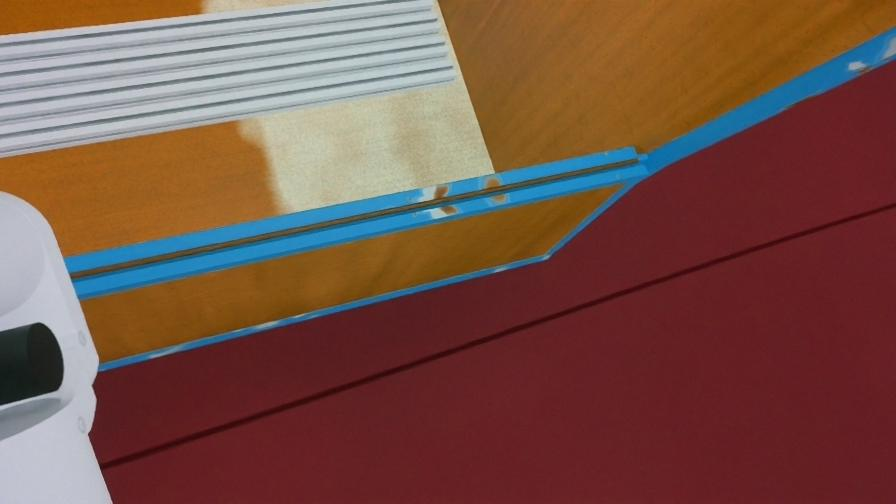

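Request:
move:
  base: {"x_m_s":0.3,"for_s":0.91}

Request:
move:
  target: {"side":"left","x":0.375,"y":0.34,"z":0.83,"quat_wxyz":[0.5417,0.4545,-0.4545,0.5416]}

Request:
move:
  joints: {"torso_squat_rad":0.85,"head_tilt_rad":0.9}
  cameras: ["head_camera","left_wrist_camera"]

Scene clock: 143.90 s.
Joint torques (N m): left_arm=[-1.18 5.42 -0.28 -12.13 -8.58 3.29 -0.52] | right_arm=[12.15 -21.42 -2.62 4.49 -0.21 0.74 -0.04]
External joint torques (N m): left_arm=[2.48 4.44 1.47 -4.24 -6.76 2.53 -0.46] | right_arm=[0.54 0.39 -0.24 0.63 -0.06 0.11 -0.01]
Wrist force (N): left_arm=[-26.4 1.7 -6.9] | right_arm=[1.7 5.4 -2.9]
Wrist torque (N m): left_arm=[-0.28 1.63 0.63] | right_arm=[-0.31 0.14 -0.10]
Wrist force, peak (N): left_arm=[-27.9 3.4 -7.4] | right_arm=[1.7 6.0 -2.8]
move: done
base_odometry: x=+0.571 y=-0.599 heading=+0.001
lidar_m: 0.19 0.20 0.28 0.73 2.31 1.65 1.57 1.64 2.19 4.36 0.29 0.21
base_status: done (sent for 0.9 of 0.9 s)
joint_positions: torso_squat_rad=+0.300 torso_shift_rad=+0.100 torso_pitch_rad=+0.851 torso_yaw_rad=-0.900 left_shoulder_pitch_rad=-0.495 left_shoulder_roll_rad=+0.217 left_shoulder_yaw_rad=+0.807 left_elbow_rad=-2.360 left_forearm_roll_rad=+1.442 left_wrist_pitch_rad=-1.560 left_hand_roll_rad=-1.987 left_gripper_m=+0.074 right_shoulder_pitch_rad=-0.040 right_shoulder_roll_rad=-0.300 right_shoulder_yaw_rad=-0.018 right_elbow_rad=-0.235 right_forearm_roll_rad=+0.049 right_wrist_pitch_rad=-0.014 right_hand_roll_rad=+0.035 right_gripper_m=+0.099 head_pan_rad=+0.500 head_tilt_rad=+0.500
joint_status: not commanded
wheel_motors_off: 0
motor_effort: left_wheel=+3(33) right_wheel=-3(44)
chest: x=+0.0716 y=+0.0003 z=+1.1499 quat_wxyz=(+0.820, -0.180, +0.372, -0.396)
left_hand: x=+0.4197 y=+0.2995 z=+0.8492 quat_wxyz=(+0.543, +0.454, -0.453, +0.542)
right_hand: x=-0.5755 y=-0.3909 z=+0.9229 quat_wxyz=(+0.846, -0.336, +0.322, -0.260)
pictures: none

Scene clock: 144.70 s.
Joint torques (N m): left_arm=[1.9 4.55 2.89 -14.08 -8.96 2.11 -0.42] | right_arm=[11.95 -21.72 -2.88 4.34 -0.25 0.82 -0.14]
External joint torques (N m): left_arm=[2.15 4.75 3.15 -5.45 -7.06 1.49 -0.36] | right_arm=[0.33 0.08 -0.51 0.48 -0.1 0.19 -0.11]
Wrist force (N): left_arm=[-26.4 1.5 -6.8] | right_arm=[1.5 4.8 -2.5]
Wrist torque (N m): left_arm=[-0.37 1.77 0.48] | right_arm=[-0.25 0.14 -0.11]
Wrist force, peak (N): left_arm=[-30.3 4.0 -9.4] | right_arm=[2.0 5.4 -3.3]
move: done
base_odometry: x=+0.571 y=-0.599 heading=+0.002
lidar_m: 0.19 0.19 0.29 0.73 2.31 1.65 1.58 1.64 2.19 4.37 0.30 0.21
base_status: not commanded
joint_positions: torso_squat_rad=+0.300 torso_shift_rad=+0.100 torso_pitch_rad=+0.851 torso_yaw_rad=-0.900 left_shoulder_pitch_rad=-0.321 left_shoulder_roll_rad=+0.105 left_shoulder_yaw_rad=+0.941 left_elbow_rad=-2.439 left_forearm_roll_rad=+1.599 left_wrist_pitch_rad=-1.501 left_hand_roll_rad=-1.868 left_gripper_m=+0.074 right_shoulder_pitch_rad=-0.040 right_shoulder_roll_rad=-0.300 right_shoulder_yaw_rad=-0.018 right_elbow_rad=-0.235 right_forearm_roll_rad=+0.049 right_wrist_pitch_rad=-0.014 right_hand_roll_rad=+0.035 right_gripper_m=+0.099 head_pan_rad=+0.500 head_tilt_rad=+0.500
joint_status: all done
wheel_motors_off: 0
motor_effort: left_wheel=+7(8) right_wheel=-6(6)
chest: x=+0.0716 y=+0.0003 z=+1.1499 quat_wxyz=(+0.820, -0.180, +0.371, -0.396)
left_hand: x=+0.3743 y=+0.3391 z=+0.8293 quat_wxyz=(+0.543, +0.455, -0.452, +0.543)
left_hand_status: reached (checked arc that bows 4 mm and turns the hand up to 1 deg, planned for 0.5 s): 1 mm and 0.3 deg off.
right_hand: x=-0.5755 y=-0.3909 z=+0.9229 quat_wxyz=(+0.846, -0.336, +0.322, -0.260)
pictures: none

Scene clock: 147.23 s.
Joint torques (N m): left_arm=[-4.66 -4.76 0.12 -9.51 3.52 -4.2 3.31] | right_arm=[11.95 -21.57 -2.45 4.55 -0.37 0.7 -0.02]
External joint torques (N m): left_arm=[-4.44 -4.62 0.3 -0.87 5.42 -4.74 3.36] | right_arm=[0.35 0.2 -0.07 0.7 -0.23 0.07 0.01]
Wrist force (N): left_arm=[3.1 -5.3 -4.4] | right_arm=[1.7 5.0 -2.5]
Wrist torque (N m): left_arm=[-1.35 -3.98 -2.96] | right_arm=[-0.31 0.19 -0.10]
Wrist force, peak (N): left_arm=[10.7 -18.7 22.5] | right_arm=[1.5 5.6 -3.4]
move: off_target
base_odometry: x=+0.571 y=-0.599 heading=+0.001
lidar_m: 0.19 0.19 0.27 0.72 2.32 1.65 1.57 1.62 2.19 4.37 0.29 0.20
base_status: not commanded
joint_positions: torso_squat_rad=+0.821 torso_shift_rad=+0.100 torso_pitch_rad=+0.849 torso_yaw_rad=-0.900 left_shoulder_pitch_rad=-0.319 left_shoulder_roll_rad=+0.107 left_shoulder_yaw_rad=+0.942 left_elbow_rad=-2.440 left_forearm_roll_rad=+1.596 left_wrist_pitch_rad=-1.499 left_hand_roll_rad=-1.869 left_gripper_m=+0.078 right_shoulder_pitch_rad=-0.040 right_shoulder_roll_rad=-0.300 right_shoulder_yaw_rad=-0.018 right_elbow_rad=-0.235 right_forearm_roll_rad=+0.049 right_wrist_pitch_rad=-0.014 right_hand_roll_rad=+0.035 right_gripper_m=+0.099 head_pan_rad=+0.500 head_tilt_rad=+0.900
joint_status: torso_squat_rad off_target (ended at +0.821, target +0.850); the others done
wheel_motors_off: 0
on_its_own: torso_squat_rad is held at +0.821, not at your +0.850
motor_effort: left_wheel=+0(12) right_wheel=-3(5)
chest: x=+0.0519 y=-0.0001 z=+0.9596 quat_wxyz=(+0.820, -0.179, +0.371, -0.396)
left_hand: x=+0.3556 y=+0.3397 z=+0.6414 quat_wxyz=(+0.541, +0.456, -0.455, +0.541)
right_hand: x=-0.5948 y=-0.3910 z=+0.7312 quat_wxyz=(+0.847, -0.336, +0.321, -0.260)
head_camera: T_world_to_cam=[[-0.28486, -0.91772, 0.27686, -0.25622], [-0.94663, 0.31477, 0.06941, 0.18187], [-0.15085, -0.24231, -0.9584, 1.00927]] pos_world=[0.25142, -0.04783, 1.0256]
left_wrist_camera: T_world_to_cam=[[-0.0269, 0.1794, 0.98341, -0.68275], [0.88858, -0.44637, 0.10574, -0.2031], [0.45793, 0.87668, -0.14741, -0.29357]] pos_world=[0.29654, 0.28919, 0.64962]

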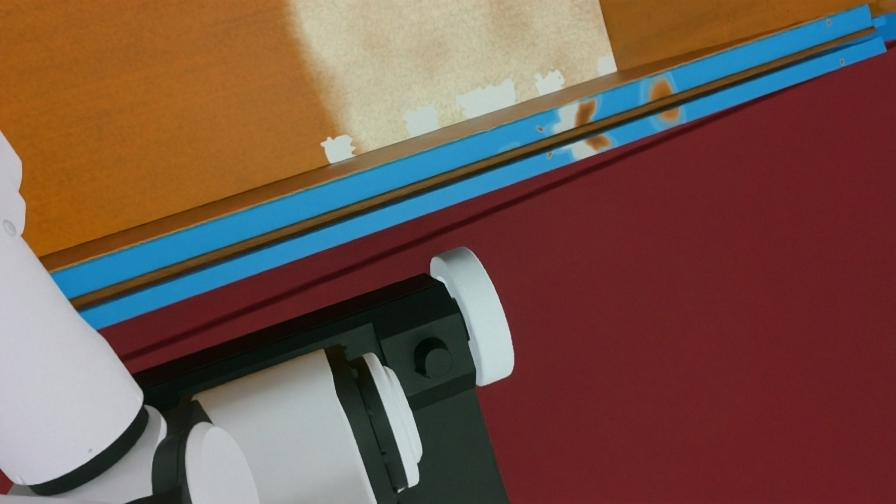

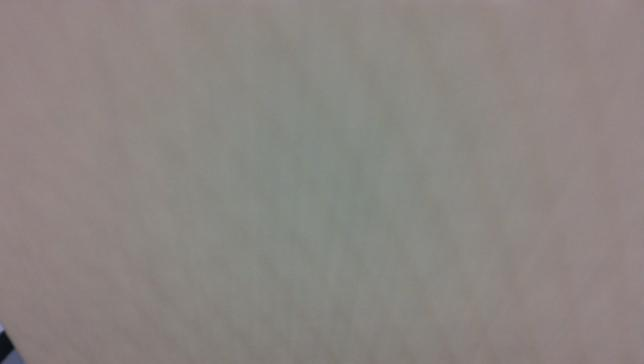

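Request:
move:
  joints: {"torso_squat_rad":0.65}

Request:
move:
  target: {"side":"left","x":0.377,"y":0.34,"z":0.74,"quat_wxyz":[0.5417,0.4545,-0.4545,0.5416]}

Request:
move:
  joints: {"torso_yaw_rad":-0.55,"head_pan_rad":0.52,"head_tilt_rad":0.75}
  cameras: ["head_camera","left_wrist_camera"]

Scene clock: 154.73 s.
Joint torques (N m): left_arm=[2.14 3.55 2.82 -13.31 -8.79 2.35 -0.27] | right_arm=[12.12 -22.25 -2.71 4.74 -0.29 0.75 0.03]
External joint torques (N m): left_arm=[2.38 3.75 3.04 -4.68 -6.88 1.8 -0.22] | right_arm=[0.5 -0.46 -0.33 0.88 -0.15 0.13 0.06]
Wrist force (N): left_arm=[-26.4 1.1 -7.0] | right_arm=[1.3 5.0 -2.7]
Wrist torque (N m): left_arm=[-0.34 1.78 0.55] | right_arm=[-0.29 0.13 -0.10]
Wrist force, peak (N): left_arm=[-31.0 -0.9 -7.7] | right_arm=[1.7 5.9 -2.9]
move: done
base_odometry: x=+0.571 y=-0.599 heading=+0.001
lidar_m: 0.18 0.19 0.26 0.73 2.31 1.65 1.57 1.64 2.19 4.36 0.30 0.21
base_status: not commanded
joint_positions: torso_squat_rad=+0.650 torso_shift_rad=+0.100 torso_pitch_rad=+0.851 torso_yaw_rad=-0.900 left_shoulder_pitch_rad=-0.321 left_shoulder_roll_rad=+0.105 left_shoulder_yaw_rad=+0.941 left_elbow_rad=-2.439 left_forearm_roll_rad=+1.599 left_wrist_pitch_rad=-1.501 left_hand_roll_rad=-1.868 left_gripper_m=+0.074 right_shoulder_pitch_rad=-0.040 right_shoulder_roll_rad=-0.300 right_shoulder_yaw_rad=-0.018 right_elbow_rad=-0.235 right_forearm_roll_rad=+0.049 right_wrist_pitch_rad=-0.014 right_hand_roll_rad=+0.035 right_gripper_m=+0.099 head_pan_rad=+0.500 head_tilt_rad=+0.900
joint_status: all done
wheel_motors_off: 0
motor_effort: left_wheel=+5(5) right_wheel=-3(5)
chest: x=+0.0604 y=+0.0002 z=+1.0390 quat_wxyz=(+0.820, -0.180, +0.371, -0.396)
left_hand: x=+0.3632 y=+0.3390 z=+0.7185 quat_wxyz=(+0.542, +0.455, -0.452, +0.543)
right_hand: x=-0.5866 y=-0.3909 z=+0.8118 quat_wxyz=(+0.846, -0.336, +0.321, -0.260)
pictures: none

Scene clock: 155.37 s.
Joint torques (N m): left_arm=[2.2 4.8 2.95 -13.39 -8.7 3.51 -0.3] | right_arm=[12.37 -22.4 -2.59 4.6 -0.27 0.61 -0.04]
External joint torques (N m): left_arm=[3.1 4.24 3.37 -4.99 -6.89 3.03 -0.24] | right_arm=[0.75 -0.61 -0.21 0.74 -0.12 -0.01 -0.01]
Wrist force (N): left_arm=[-27.5 3.0 -7.2] | right_arm=[2.2 5.4 -3.0]
Wrist torque (N m): left_arm=[-0.23 1.65 0.72] | right_arm=[-0.33 0.23 -0.11]
Wrist force, peak (N): left_arm=[-31.9 3.3 -7.2] | right_arm=[2.2 5.4 -3.0]
move: done
base_odometry: x=+0.571 y=-0.599 heading=+0.001
lidar_m: 0.19 0.20 0.28 0.72 2.32 1.64 1.57 1.62 2.19 4.38 0.30 0.21
base_status: not commanded
joint_positions: torso_squat_rad=+0.650 torso_shift_rad=+0.100 torso_pitch_rad=+0.851 torso_yaw_rad=-0.900 left_shoulder_pitch_rad=-0.371 left_shoulder_roll_rad=+0.165 left_shoulder_yaw_rad=+0.935 left_elbow_rad=-2.477 left_forearm_roll_rad=+1.592 left_wrist_pitch_rad=-1.507 left_hand_roll_rad=-1.983 left_gripper_m=+0.074 right_shoulder_pitch_rad=-0.040 right_shoulder_roll_rad=-0.300 right_shoulder_yaw_rad=-0.018 right_elbow_rad=-0.235 right_forearm_roll_rad=+0.049 right_wrist_pitch_rad=-0.014 right_hand_roll_rad=+0.035 right_gripper_m=+0.099 head_pan_rad=+0.500 head_tilt_rad=+0.900
joint_status: all done
wheel_motors_off: 0
motor_effort: left_wheel=+3(6) right_wheel=-5(6)
chest: x=+0.0604 y=+0.0002 z=+1.0390 quat_wxyz=(+0.820, -0.180, +0.371, -0.396)
left_hand: x=+0.3770 y=+0.3395 z=+0.7389 quat_wxyz=(+0.543, +0.454, -0.453, +0.542)
left_hand_status: reached (checked arc that bows 1 mm and turns the hand up to 0 deg, planned for 0.3 s): 1 mm and 0.2 deg off.
right_hand: x=-0.5866 y=-0.3909 z=+0.8119 quat_wxyz=(+0.846, -0.336, +0.321, -0.260)
pictures: none

Scene clock: 156.73 s.
Joint torques (N m): left_arm=[4.57 7.36 5.51 -13.49 -8.47 3.72 -0.38] | right_arm=[17.16 -16.81 -2.21 6.52 -0.21 0.91 -0.05]
External joint torques (N m): left_arm=[3.01 4.26 3.96 -5.09 -6.67 2.86 -0.32] | right_arm=[0.89 -0.32 -0.28 0.96 -0.04 0.01 -0.02]
Wrist force (N): left_arm=[-27.6 2.4 -0.1] | right_arm=[2.8 3.5 -3.2]
Wrist torque (N m): left_arm=[-0.21 1.69 0.73] | right_arm=[-0.18 0.24 -0.11]
Wrist force, peak (N): left_arm=[-29.8 -1.1 -5.3] | right_arm=[2.6 4.6 -3.3]
move: done
base_odometry: x=+0.571 y=-0.599 heading=+0.001
lidar_m: 0.19 0.20 0.28 0.73 2.31 1.65 1.57 1.63 2.19 4.37 0.29 0.21
base_status: not commanded
joint_positions: torso_squat_rad=+0.650 torso_shift_rad=+0.100 torso_pitch_rad=+0.851 torso_yaw_rad=-0.550 left_shoulder_pitch_rad=-0.371 left_shoulder_roll_rad=+0.165 left_shoulder_yaw_rad=+0.935 left_elbow_rad=-2.477 left_forearm_roll_rad=+1.592 left_wrist_pitch_rad=-1.507 left_hand_roll_rad=-1.983 left_gripper_m=+0.074 right_shoulder_pitch_rad=-0.040 right_shoulder_roll_rad=-0.300 right_shoulder_yaw_rad=-0.018 right_elbow_rad=-0.235 right_forearm_roll_rad=+0.049 right_wrist_pitch_rad=-0.014 right_hand_roll_rad=+0.035 right_gripper_m=+0.099 head_pan_rad=+0.520 head_tilt_rad=+0.750
joint_status: all done
wheel_motors_off: 0
motor_effort: left_wheel=+4(4) right_wheel=-5(5)
chest: x=+0.0604 y=+0.0003 z=+1.0390 quat_wxyz=(+0.877, -0.112, +0.397, -0.247)
left_hand: x=+0.2829 y=+0.4679 z=+0.8460 quat_wxyz=(+0.413, +0.570, -0.465, +0.537)
right_hand: x=-0.4879 y=-0.4550 z=+0.6994 quat_wxyz=(+0.907, -0.257, +0.312, -0.117)
head_camera: T_world_to_cam=[[-0.04534, -0.99896, 0.00452, -0.00719], [-0.99859, 0.04519, -0.02786, 0.30715], [0.02763, -0.00578, -0.9996, 1.09531]] pos_world=[0.27612, -0.01473, 1.10346]
left_wrist_camera: T_world_to_cam=[[-0.03703, -0.08431, 0.99575, -0.79312], [0.96884, -0.24722, 0.01509, -0.14211], [0.2449, 0.96528, 0.09084, -0.52533]] pos_world=[0.23697, 0.40509, 0.83961]

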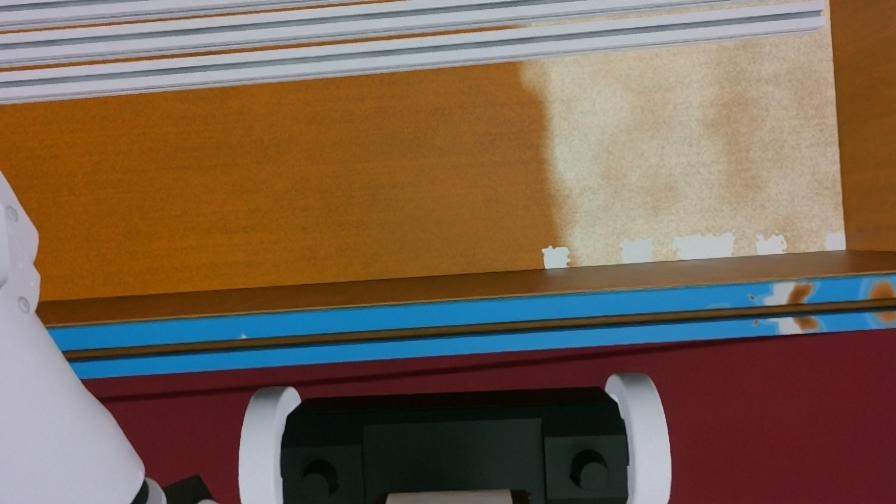

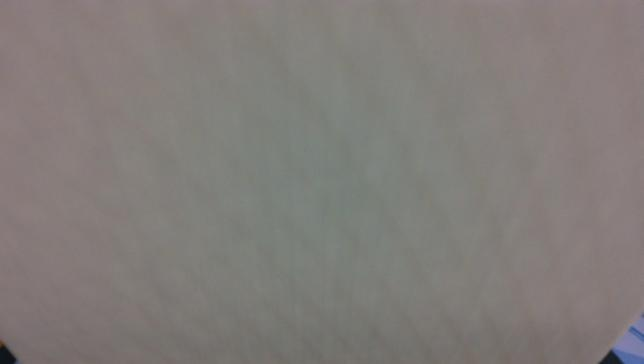

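Request:
move:
  joints: {"torso_yaw_rad":-0.9}

Request:
move:
  target: {"side":"left","x":0.392,"y":0.36,"z":0.73,"quat_wxyz":[0.5341,0.4609,-0.4481,0.5492]}

Request:
move:
  joints: {"torso_squat_rad":0.85}

Request:
move:
  target: {"side":"left","x":0.383,"y":0.36,"z":0.50,"quat_wxyz":[0.5341,0.4609,-0.4481,0.5492]}
  min_time_s: 1.5
  cameras: ["head_camera","left_wrist_camera"]

Scene clock: 166.70 s.
Joint torques (N m): left_arm=[2.64 5.27 3.64 -13.44 -8.74 3.58 -0.36] | right_arm=[11.99 -22.05 -2.79 4.52 -0.15 0.72 -0.03]
External joint torques (N m): left_arm=[3.55 4.62 4.06 -5.04 -6.91 2.82 -0.31] | right_arm=[0.38 -0.25 -0.41 0.66 0 0.1 0]
Wrist force (N): left_arm=[-27.1 1.7 -7.2] | right_arm=[1.6 4.8 -2.2]
Wrist torque (N m): left_arm=[-0.36 1.77 0.70] | right_arm=[-0.27 0.14 -0.11]
Wrist force, peak (N): left_arm=[-29.6 0.1 -3.3] | right_arm=[2.3 4.7 -3.5]
move: done
base_odometry: x=+0.571 y=-0.599 heading=+0.001
lidar_m: 0.19 0.20 0.27 0.73 2.32 1.65 1.57 1.64 2.19 4.38 0.30 0.21
base_status: not commanded
joint_positions: torso_squat_rad=+0.650 torso_shift_rad=+0.100 torso_pitch_rad=+0.851 torso_yaw_rad=-0.900 left_shoulder_pitch_rad=-0.371 left_shoulder_roll_rad=+0.165 left_shoulder_yaw_rad=+0.935 left_elbow_rad=-2.477 left_forearm_roll_rad=+1.592 left_wrist_pitch_rad=-1.507 left_hand_roll_rad=-1.983 left_gripper_m=+0.074 right_shoulder_pitch_rad=-0.040 right_shoulder_roll_rad=-0.300 right_shoulder_yaw_rad=-0.018 right_elbow_rad=-0.235 right_forearm_roll_rad=+0.049 right_wrist_pitch_rad=-0.014 right_hand_roll_rad=+0.035 right_gripper_m=+0.099 head_pan_rad=+0.520 head_tilt_rad=+0.750
joint_status: all done
wheel_motors_off: 0
motor_effort: left_wheel=+3(5) right_wheel=-1(6)
chest: x=+0.0604 y=+0.0003 z=+1.0391 quat_wxyz=(+0.820, -0.180, +0.371, -0.396)
left_hand: x=+0.3770 y=+0.3394 z=+0.7388 quat_wxyz=(+0.543, +0.454, -0.453, +0.542)
right_hand: x=-0.5867 y=-0.3908 z=+0.8119 quat_wxyz=(+0.846, -0.336, +0.321, -0.260)
pictures: none

Scene clock: 167.37 s.
Joint torques (N m): left_arm=[1.9 6.69 3.69 -13.58 -8.66 3.42 -0.51] | right_arm=[12.16 -22.36 -2.28 4.55 -0.3 0.55 0.01]
External joint torques (N m): left_arm=[2.89 4.37 3.89 -5.05 -6.83 2.65 -0.46] | right_arm=[0.54 -0.56 0.09 0.69 -0.15 -0.07 0.03]
Wrist force (N): left_arm=[-26.1 1.0 -6.9] | right_arm=[1.7 5.6 -2.6]
Wrist torque (N m): left_arm=[-0.45 1.62 0.63] | right_arm=[-0.36 0.18 -0.08]
Wrist force, peak (N): left_arm=[-31.7 3.2 -7.4] | right_arm=[1.7 5.6 -2.6]
move: done
base_odometry: x=+0.571 y=-0.599 heading=+0.001
lidar_m: 0.19 0.21 0.27 0.73 2.32 1.64 1.57 1.63 2.19 4.37 0.29 0.19
base_status: not commanded
joint_positions: torso_squat_rad=+0.650 torso_shift_rad=+0.100 torso_pitch_rad=+0.851 torso_yaw_rad=-0.900 left_shoulder_pitch_rad=-0.402 left_shoulder_roll_rad=+0.254 left_shoulder_yaw_rad=+1.015 left_elbow_rad=-2.392 left_forearm_roll_rad=+1.655 left_wrist_pitch_rad=-1.503 left_hand_roll_rad=-1.985 left_gripper_m=+0.074 right_shoulder_pitch_rad=-0.040 right_shoulder_roll_rad=-0.300 right_shoulder_yaw_rad=-0.018 right_elbow_rad=-0.235 right_forearm_roll_rad=+0.049 right_wrist_pitch_rad=-0.014 right_hand_roll_rad=+0.035 right_gripper_m=+0.099 head_pan_rad=+0.520 head_tilt_rad=+0.750
joint_status: all done
wheel_motors_off: 0
motor_effort: left_wheel=+3(5) right_wheel=-4(6)
chest: x=+0.0604 y=+0.0003 z=+1.0390 quat_wxyz=(+0.820, -0.180, +0.371, -0.396)
left_hand: x=+0.3920 y=+0.3595 z=+0.7288 quat_wxyz=(+0.535, +0.460, -0.447, +0.550)
left_hand_status: reached (checked arc that bows 2 mm and turns the hand up to 2 deg, planned for 0.3 s): 1 mm and 0.2 deg off.
right_hand: x=-0.5866 y=-0.3908 z=+0.8119 quat_wxyz=(+0.846, -0.336, +0.321, -0.260)
pictures: none

Scene clock: 168.97 s.
Joint torques (N m): left_arm=[0.68 21.44 7.31 -1.71 -9.33 2.07 -0.66] | right_arm=[11.86 -22.5 -2.8 4.4 -0.35 0.61 0.02]
External joint torques (N m): left_arm=[1.8 18.96 7.56 6.78 -7.52 1.27 -0.61] | right_arm=[0.47 -0.86 -0.44 0.62 -0.21 0 0.04]
Wrist force (N): left_arm=[-27.9 -1.3 -7.0] | right_arm=[2.0 5.5 -3.0]
Wrist torque (N m): left_arm=[-1.07 1.70 0.74] | right_arm=[-0.34 0.21 -0.09]
Wrist force, peak (N): left_arm=[-38.7 -1.4 -9.7] | right_arm=[2.9 7.0 -3.5]
move: contact_stop
base_odometry: x=+0.571 y=-0.599 heading=+0.001
lidar_m: 0.19 0.19 0.27 1.92 2.29 1.63 1.56 1.64 2.18 4.30 0.30 0.20
base_status: not commanded
joint_positions: torso_squat_rad=+0.809 torso_shift_rad=+0.094 torso_pitch_rad=+0.834 torso_yaw_rad=-0.899 left_shoulder_pitch_rad=-0.402 left_shoulder_roll_rad=+0.251 left_shoulder_yaw_rad=+1.014 left_elbow_rad=-2.395 left_forearm_roll_rad=+1.655 left_wrist_pitch_rad=-1.503 left_hand_roll_rad=-1.985 left_gripper_m=+0.074 right_shoulder_pitch_rad=-0.040 right_shoulder_roll_rad=-0.300 right_shoulder_yaw_rad=-0.018 right_elbow_rad=-0.235 right_forearm_roll_rad=+0.049 right_wrist_pitch_rad=-0.014 right_hand_roll_rad=+0.035 right_gripper_m=+0.099 head_pan_rad=+0.520 head_tilt_rad=+0.750
joint_status: torso_squat_rad contact_stop (moved +0.159 of +0.200)
wheel_motors_off: 0
on_its_own: torso_squat_rad is held at +0.808, not at your +0.850, since a contact_stop
motor_effort: left_wheel=-2(30) right_wheel=+21(55)
chest: x=+0.0463 y=-0.0001 z=+0.9697 quat_wxyz=(+0.824, -0.176, +0.365, -0.397)
left_hand: x=+0.3822 y=+0.3592 z=+0.6655 quat_wxyz=(+0.532, +0.455, -0.451, +0.553)
right_hand: x=-0.5965 y=-0.3911 z=+0.7310 quat_wxyz=(+0.849, -0.333, +0.314, -0.263)
pictures: none

not run: a stop that you did not command came earlier in this reply.

Request:
move:
  joints: {"torso_squat_rad":0.5,"torso_shift_rad":0.1,"torso_pitch_rad":0.85}

Request:
move:
  target: {"side":"left","x":0.40,"y":0.36,"z":0.67,"quat_wxyz":[0.5341,0.4609,-0.4481,0.5492]}
  min_time_s: 1

Request:
move:
  joints: {"torso_yaw_rad":-0.7}
  cameras: ["head_camera"]

Scene clock: 172.30 s.
Joint torques (N m): left_arm=[1.53 7.34 3.66 -13.41 -8.63 3.36 -0.61] | right_arm=[12.54 -23.26 -2.61 4.48 -0.19 0.77 -0.01]
External joint torques (N m): left_arm=[2.51 5.02 3.86 -4.88 -6.8 2.6 -0.55] | right_arm=[0.91 -1.48 -0.24 0.62 -0.04 0.14 0.01]
Wrist force (N): left_arm=[-27.6 1.6 -7.1] | right_arm=[1.4 5.1 -3.2]
Wrist torque (N m): left_arm=[-0.37 1.67 0.61] | right_arm=[-0.28 0.13 -0.10]
Wrist force, peak (N): left_arm=[-30.2 2.5 -8.0] | right_arm=[1.9 5.9 -2.9]
move: done
base_odometry: x=+0.571 y=-0.599 heading=+0.001
lidar_m: 0.19 0.21 0.28 1.93 2.30 1.64 1.57 1.64 2.19 4.29 0.29 0.21
base_status: not commanded
joint_positions: torso_squat_rad=+0.500 torso_shift_rad=+0.100 torso_pitch_rad=+0.851 torso_yaw_rad=-0.899 left_shoulder_pitch_rad=-0.402 left_shoulder_roll_rad=+0.254 left_shoulder_yaw_rad=+1.015 left_elbow_rad=-2.392 left_forearm_roll_rad=+1.655 left_wrist_pitch_rad=-1.503 left_hand_roll_rad=-1.985 left_gripper_m=+0.074 right_shoulder_pitch_rad=-0.040 right_shoulder_roll_rad=-0.300 right_shoulder_yaw_rad=-0.018 right_elbow_rad=-0.235 right_forearm_roll_rad=+0.049 right_wrist_pitch_rad=-0.014 right_hand_roll_rad=+0.035 right_gripper_m=+0.099 head_pan_rad=+0.520 head_tilt_rad=+0.750
joint_status: all done
wheel_motors_off: 0
motor_effort: left_wheel=-10(16) right_wheel=+10(22)
chest: x=+0.0661 y=+0.0002 z=+1.0958 quat_wxyz=(+0.820, -0.180, +0.372, -0.396)
left_hand: x=+0.3975 y=+0.3598 z=+0.7858 quat_wxyz=(+0.535, +0.461, -0.447, +0.549)
right_hand: x=-0.5806 y=-0.3910 z=+0.8683 quat_wxyz=(+0.846, -0.336, +0.321, -0.260)
pictures: none

Scene clock: 173.63 s.
Joint torques (N m): left_arm=[2.67 7.78 4.05 -14.2 -9.36 -0.57 -0.5] | right_arm=[12.09 -23.38 -2.81 4.56 -0.3 0.81 0.02]
External joint torques (N m): left_arm=[3.35 5.44 4.03 -5.5 -7.38 -0.46 -0.45] | right_arm=[0.46 -1.59 -0.44 0.7 -0.15 0.18 0.04]
Wrist force (N): left_arm=[-26.8 2.3 -7.6] | right_arm=[1.6 5.1 -2.6]
Wrist torque (N m): left_arm=[-0.33 1.77 0.50] | right_arm=[-0.32 0.16 -0.12]
Wrist force, peak (N): left_arm=[-30.2 -0.4 -7.1] | right_arm=[1.3 6.0 -3.1]
move: done
base_odometry: x=+0.571 y=-0.599 heading=+0.001
lidar_m: 0.19 0.21 0.27 1.92 2.30 1.65 1.57 1.62 2.20 4.29 0.29 0.20
base_status: not commanded
joint_positions: torso_squat_rad=+0.500 torso_shift_rad=+0.100 torso_pitch_rad=+0.851 torso_yaw_rad=-0.899 left_shoulder_pitch_rad=-0.367 left_shoulder_roll_rad=+0.259 left_shoulder_yaw_rad=+1.037 left_elbow_rad=-1.950 left_forearm_roll_rad=+1.659 left_wrist_pitch_rad=-1.459 left_hand_roll_rad=-1.530 left_gripper_m=+0.074 right_shoulder_pitch_rad=-0.040 right_shoulder_roll_rad=-0.300 right_shoulder_yaw_rad=-0.018 right_elbow_rad=-0.235 right_forearm_roll_rad=+0.049 right_wrist_pitch_rad=-0.014 right_hand_roll_rad=+0.035 right_gripper_m=+0.099 head_pan_rad=+0.520 head_tilt_rad=+0.750
joint_status: all done
wheel_motors_off: 0
motor_effort: left_wheel=-11(12) right_wheel=+10(13)
chest: x=+0.0661 y=+0.0002 z=+1.0958 quat_wxyz=(+0.820, -0.180, +0.372, -0.396)
left_hand: x=+0.3996 y=+0.3591 z=+0.6691 quat_wxyz=(+0.536, +0.459, -0.446, +0.550)
left_hand_status: reached (checked arc that bows 7 mm and turns the hand up to 2 deg, planned for 1.0 s): 1 mm and 0.4 deg off.
right_hand: x=-0.5806 y=-0.3910 z=+0.8683 quat_wxyz=(+0.846, -0.336, +0.321, -0.260)
pictures: none

Scene clock: 174.73 s.
Joint torques (N m): left_arm=[4.18 8.67 4.79 -14.26 -9.39 -0.35 -0.48] | right_arm=[15.39 -20.01 -2.39 5.83 -0.32 0.88 -0.08]
External joint torques (N m): left_arm=[2.95 4.62 3.31 -5.49 -7.39 -0.29 -0.42] | right_arm=[0.86 -1.05 -0.25 0.91 -0.15 0.08 -0.05]
Wrist force (N): left_arm=[-27.9 1.9 -3.3] | right_arm=[1.6 4.6 -3.0]
Wrist torque (N m): left_arm=[-0.27 1.65 0.47] | right_arm=[-0.28 0.12 -0.07]
Wrist force, peak (N): left_arm=[-30.0 0.5 -5.0] | right_arm=[2.0 5.0 -3.6]
move: done
base_odometry: x=+0.571 y=-0.599 heading=+0.001
lidar_m: 0.19 0.21 0.27 1.92 2.30 1.65 1.57 1.64 2.21 4.29 0.30 0.20
base_status: not commanded
joint_positions: torso_squat_rad=+0.500 torso_shift_rad=+0.100 torso_pitch_rad=+0.851 torso_yaw_rad=-0.700 left_shoulder_pitch_rad=-0.367 left_shoulder_roll_rad=+0.259 left_shoulder_yaw_rad=+1.037 left_elbow_rad=-1.950 left_forearm_roll_rad=+1.659 left_wrist_pitch_rad=-1.459 left_hand_roll_rad=-1.530 left_gripper_m=+0.074 right_shoulder_pitch_rad=-0.040 right_shoulder_roll_rad=-0.300 right_shoulder_yaw_rad=-0.018 right_elbow_rad=-0.235 right_forearm_roll_rad=+0.049 right_wrist_pitch_rad=-0.014 right_hand_roll_rad=+0.035 right_gripper_m=+0.099 head_pan_rad=+0.520 head_tilt_rad=+0.750
joint_status: all done
wheel_motors_off: 0
motor_effort: left_wheel=-10(12) right_wheel=+10(13)
chest: x=+0.0661 y=+0.0003 z=+1.0958 quat_wxyz=(+0.856, -0.142, +0.388, -0.312)
left_hand: x=+0.3457 y=+0.4590 z=+0.7305 quat_wxyz=(+0.463, +0.527, -0.455, +0.549)
right_hand: x=-0.5263 y=-0.4338 z=+0.8063 quat_wxyz=(+0.884, -0.292, +0.317, -0.179)
head_camera: T_world_to_cam=[[-0.14342, -0.98279, 0.11645, -0.12343], [-0.98943, 0.13985, -0.03833, 0.32535], [0.02138, -0.12072, -0.99246, 1.14455]] pos_world=[0.27974, -0.02864, 1.16276]

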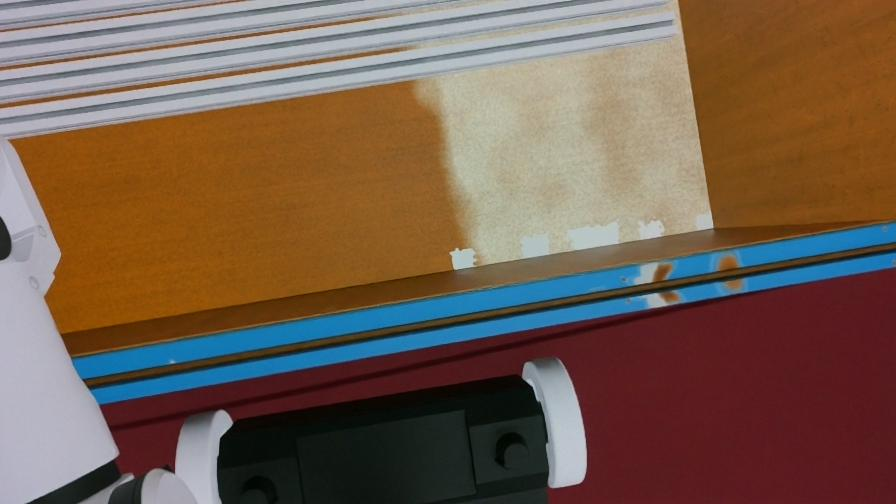

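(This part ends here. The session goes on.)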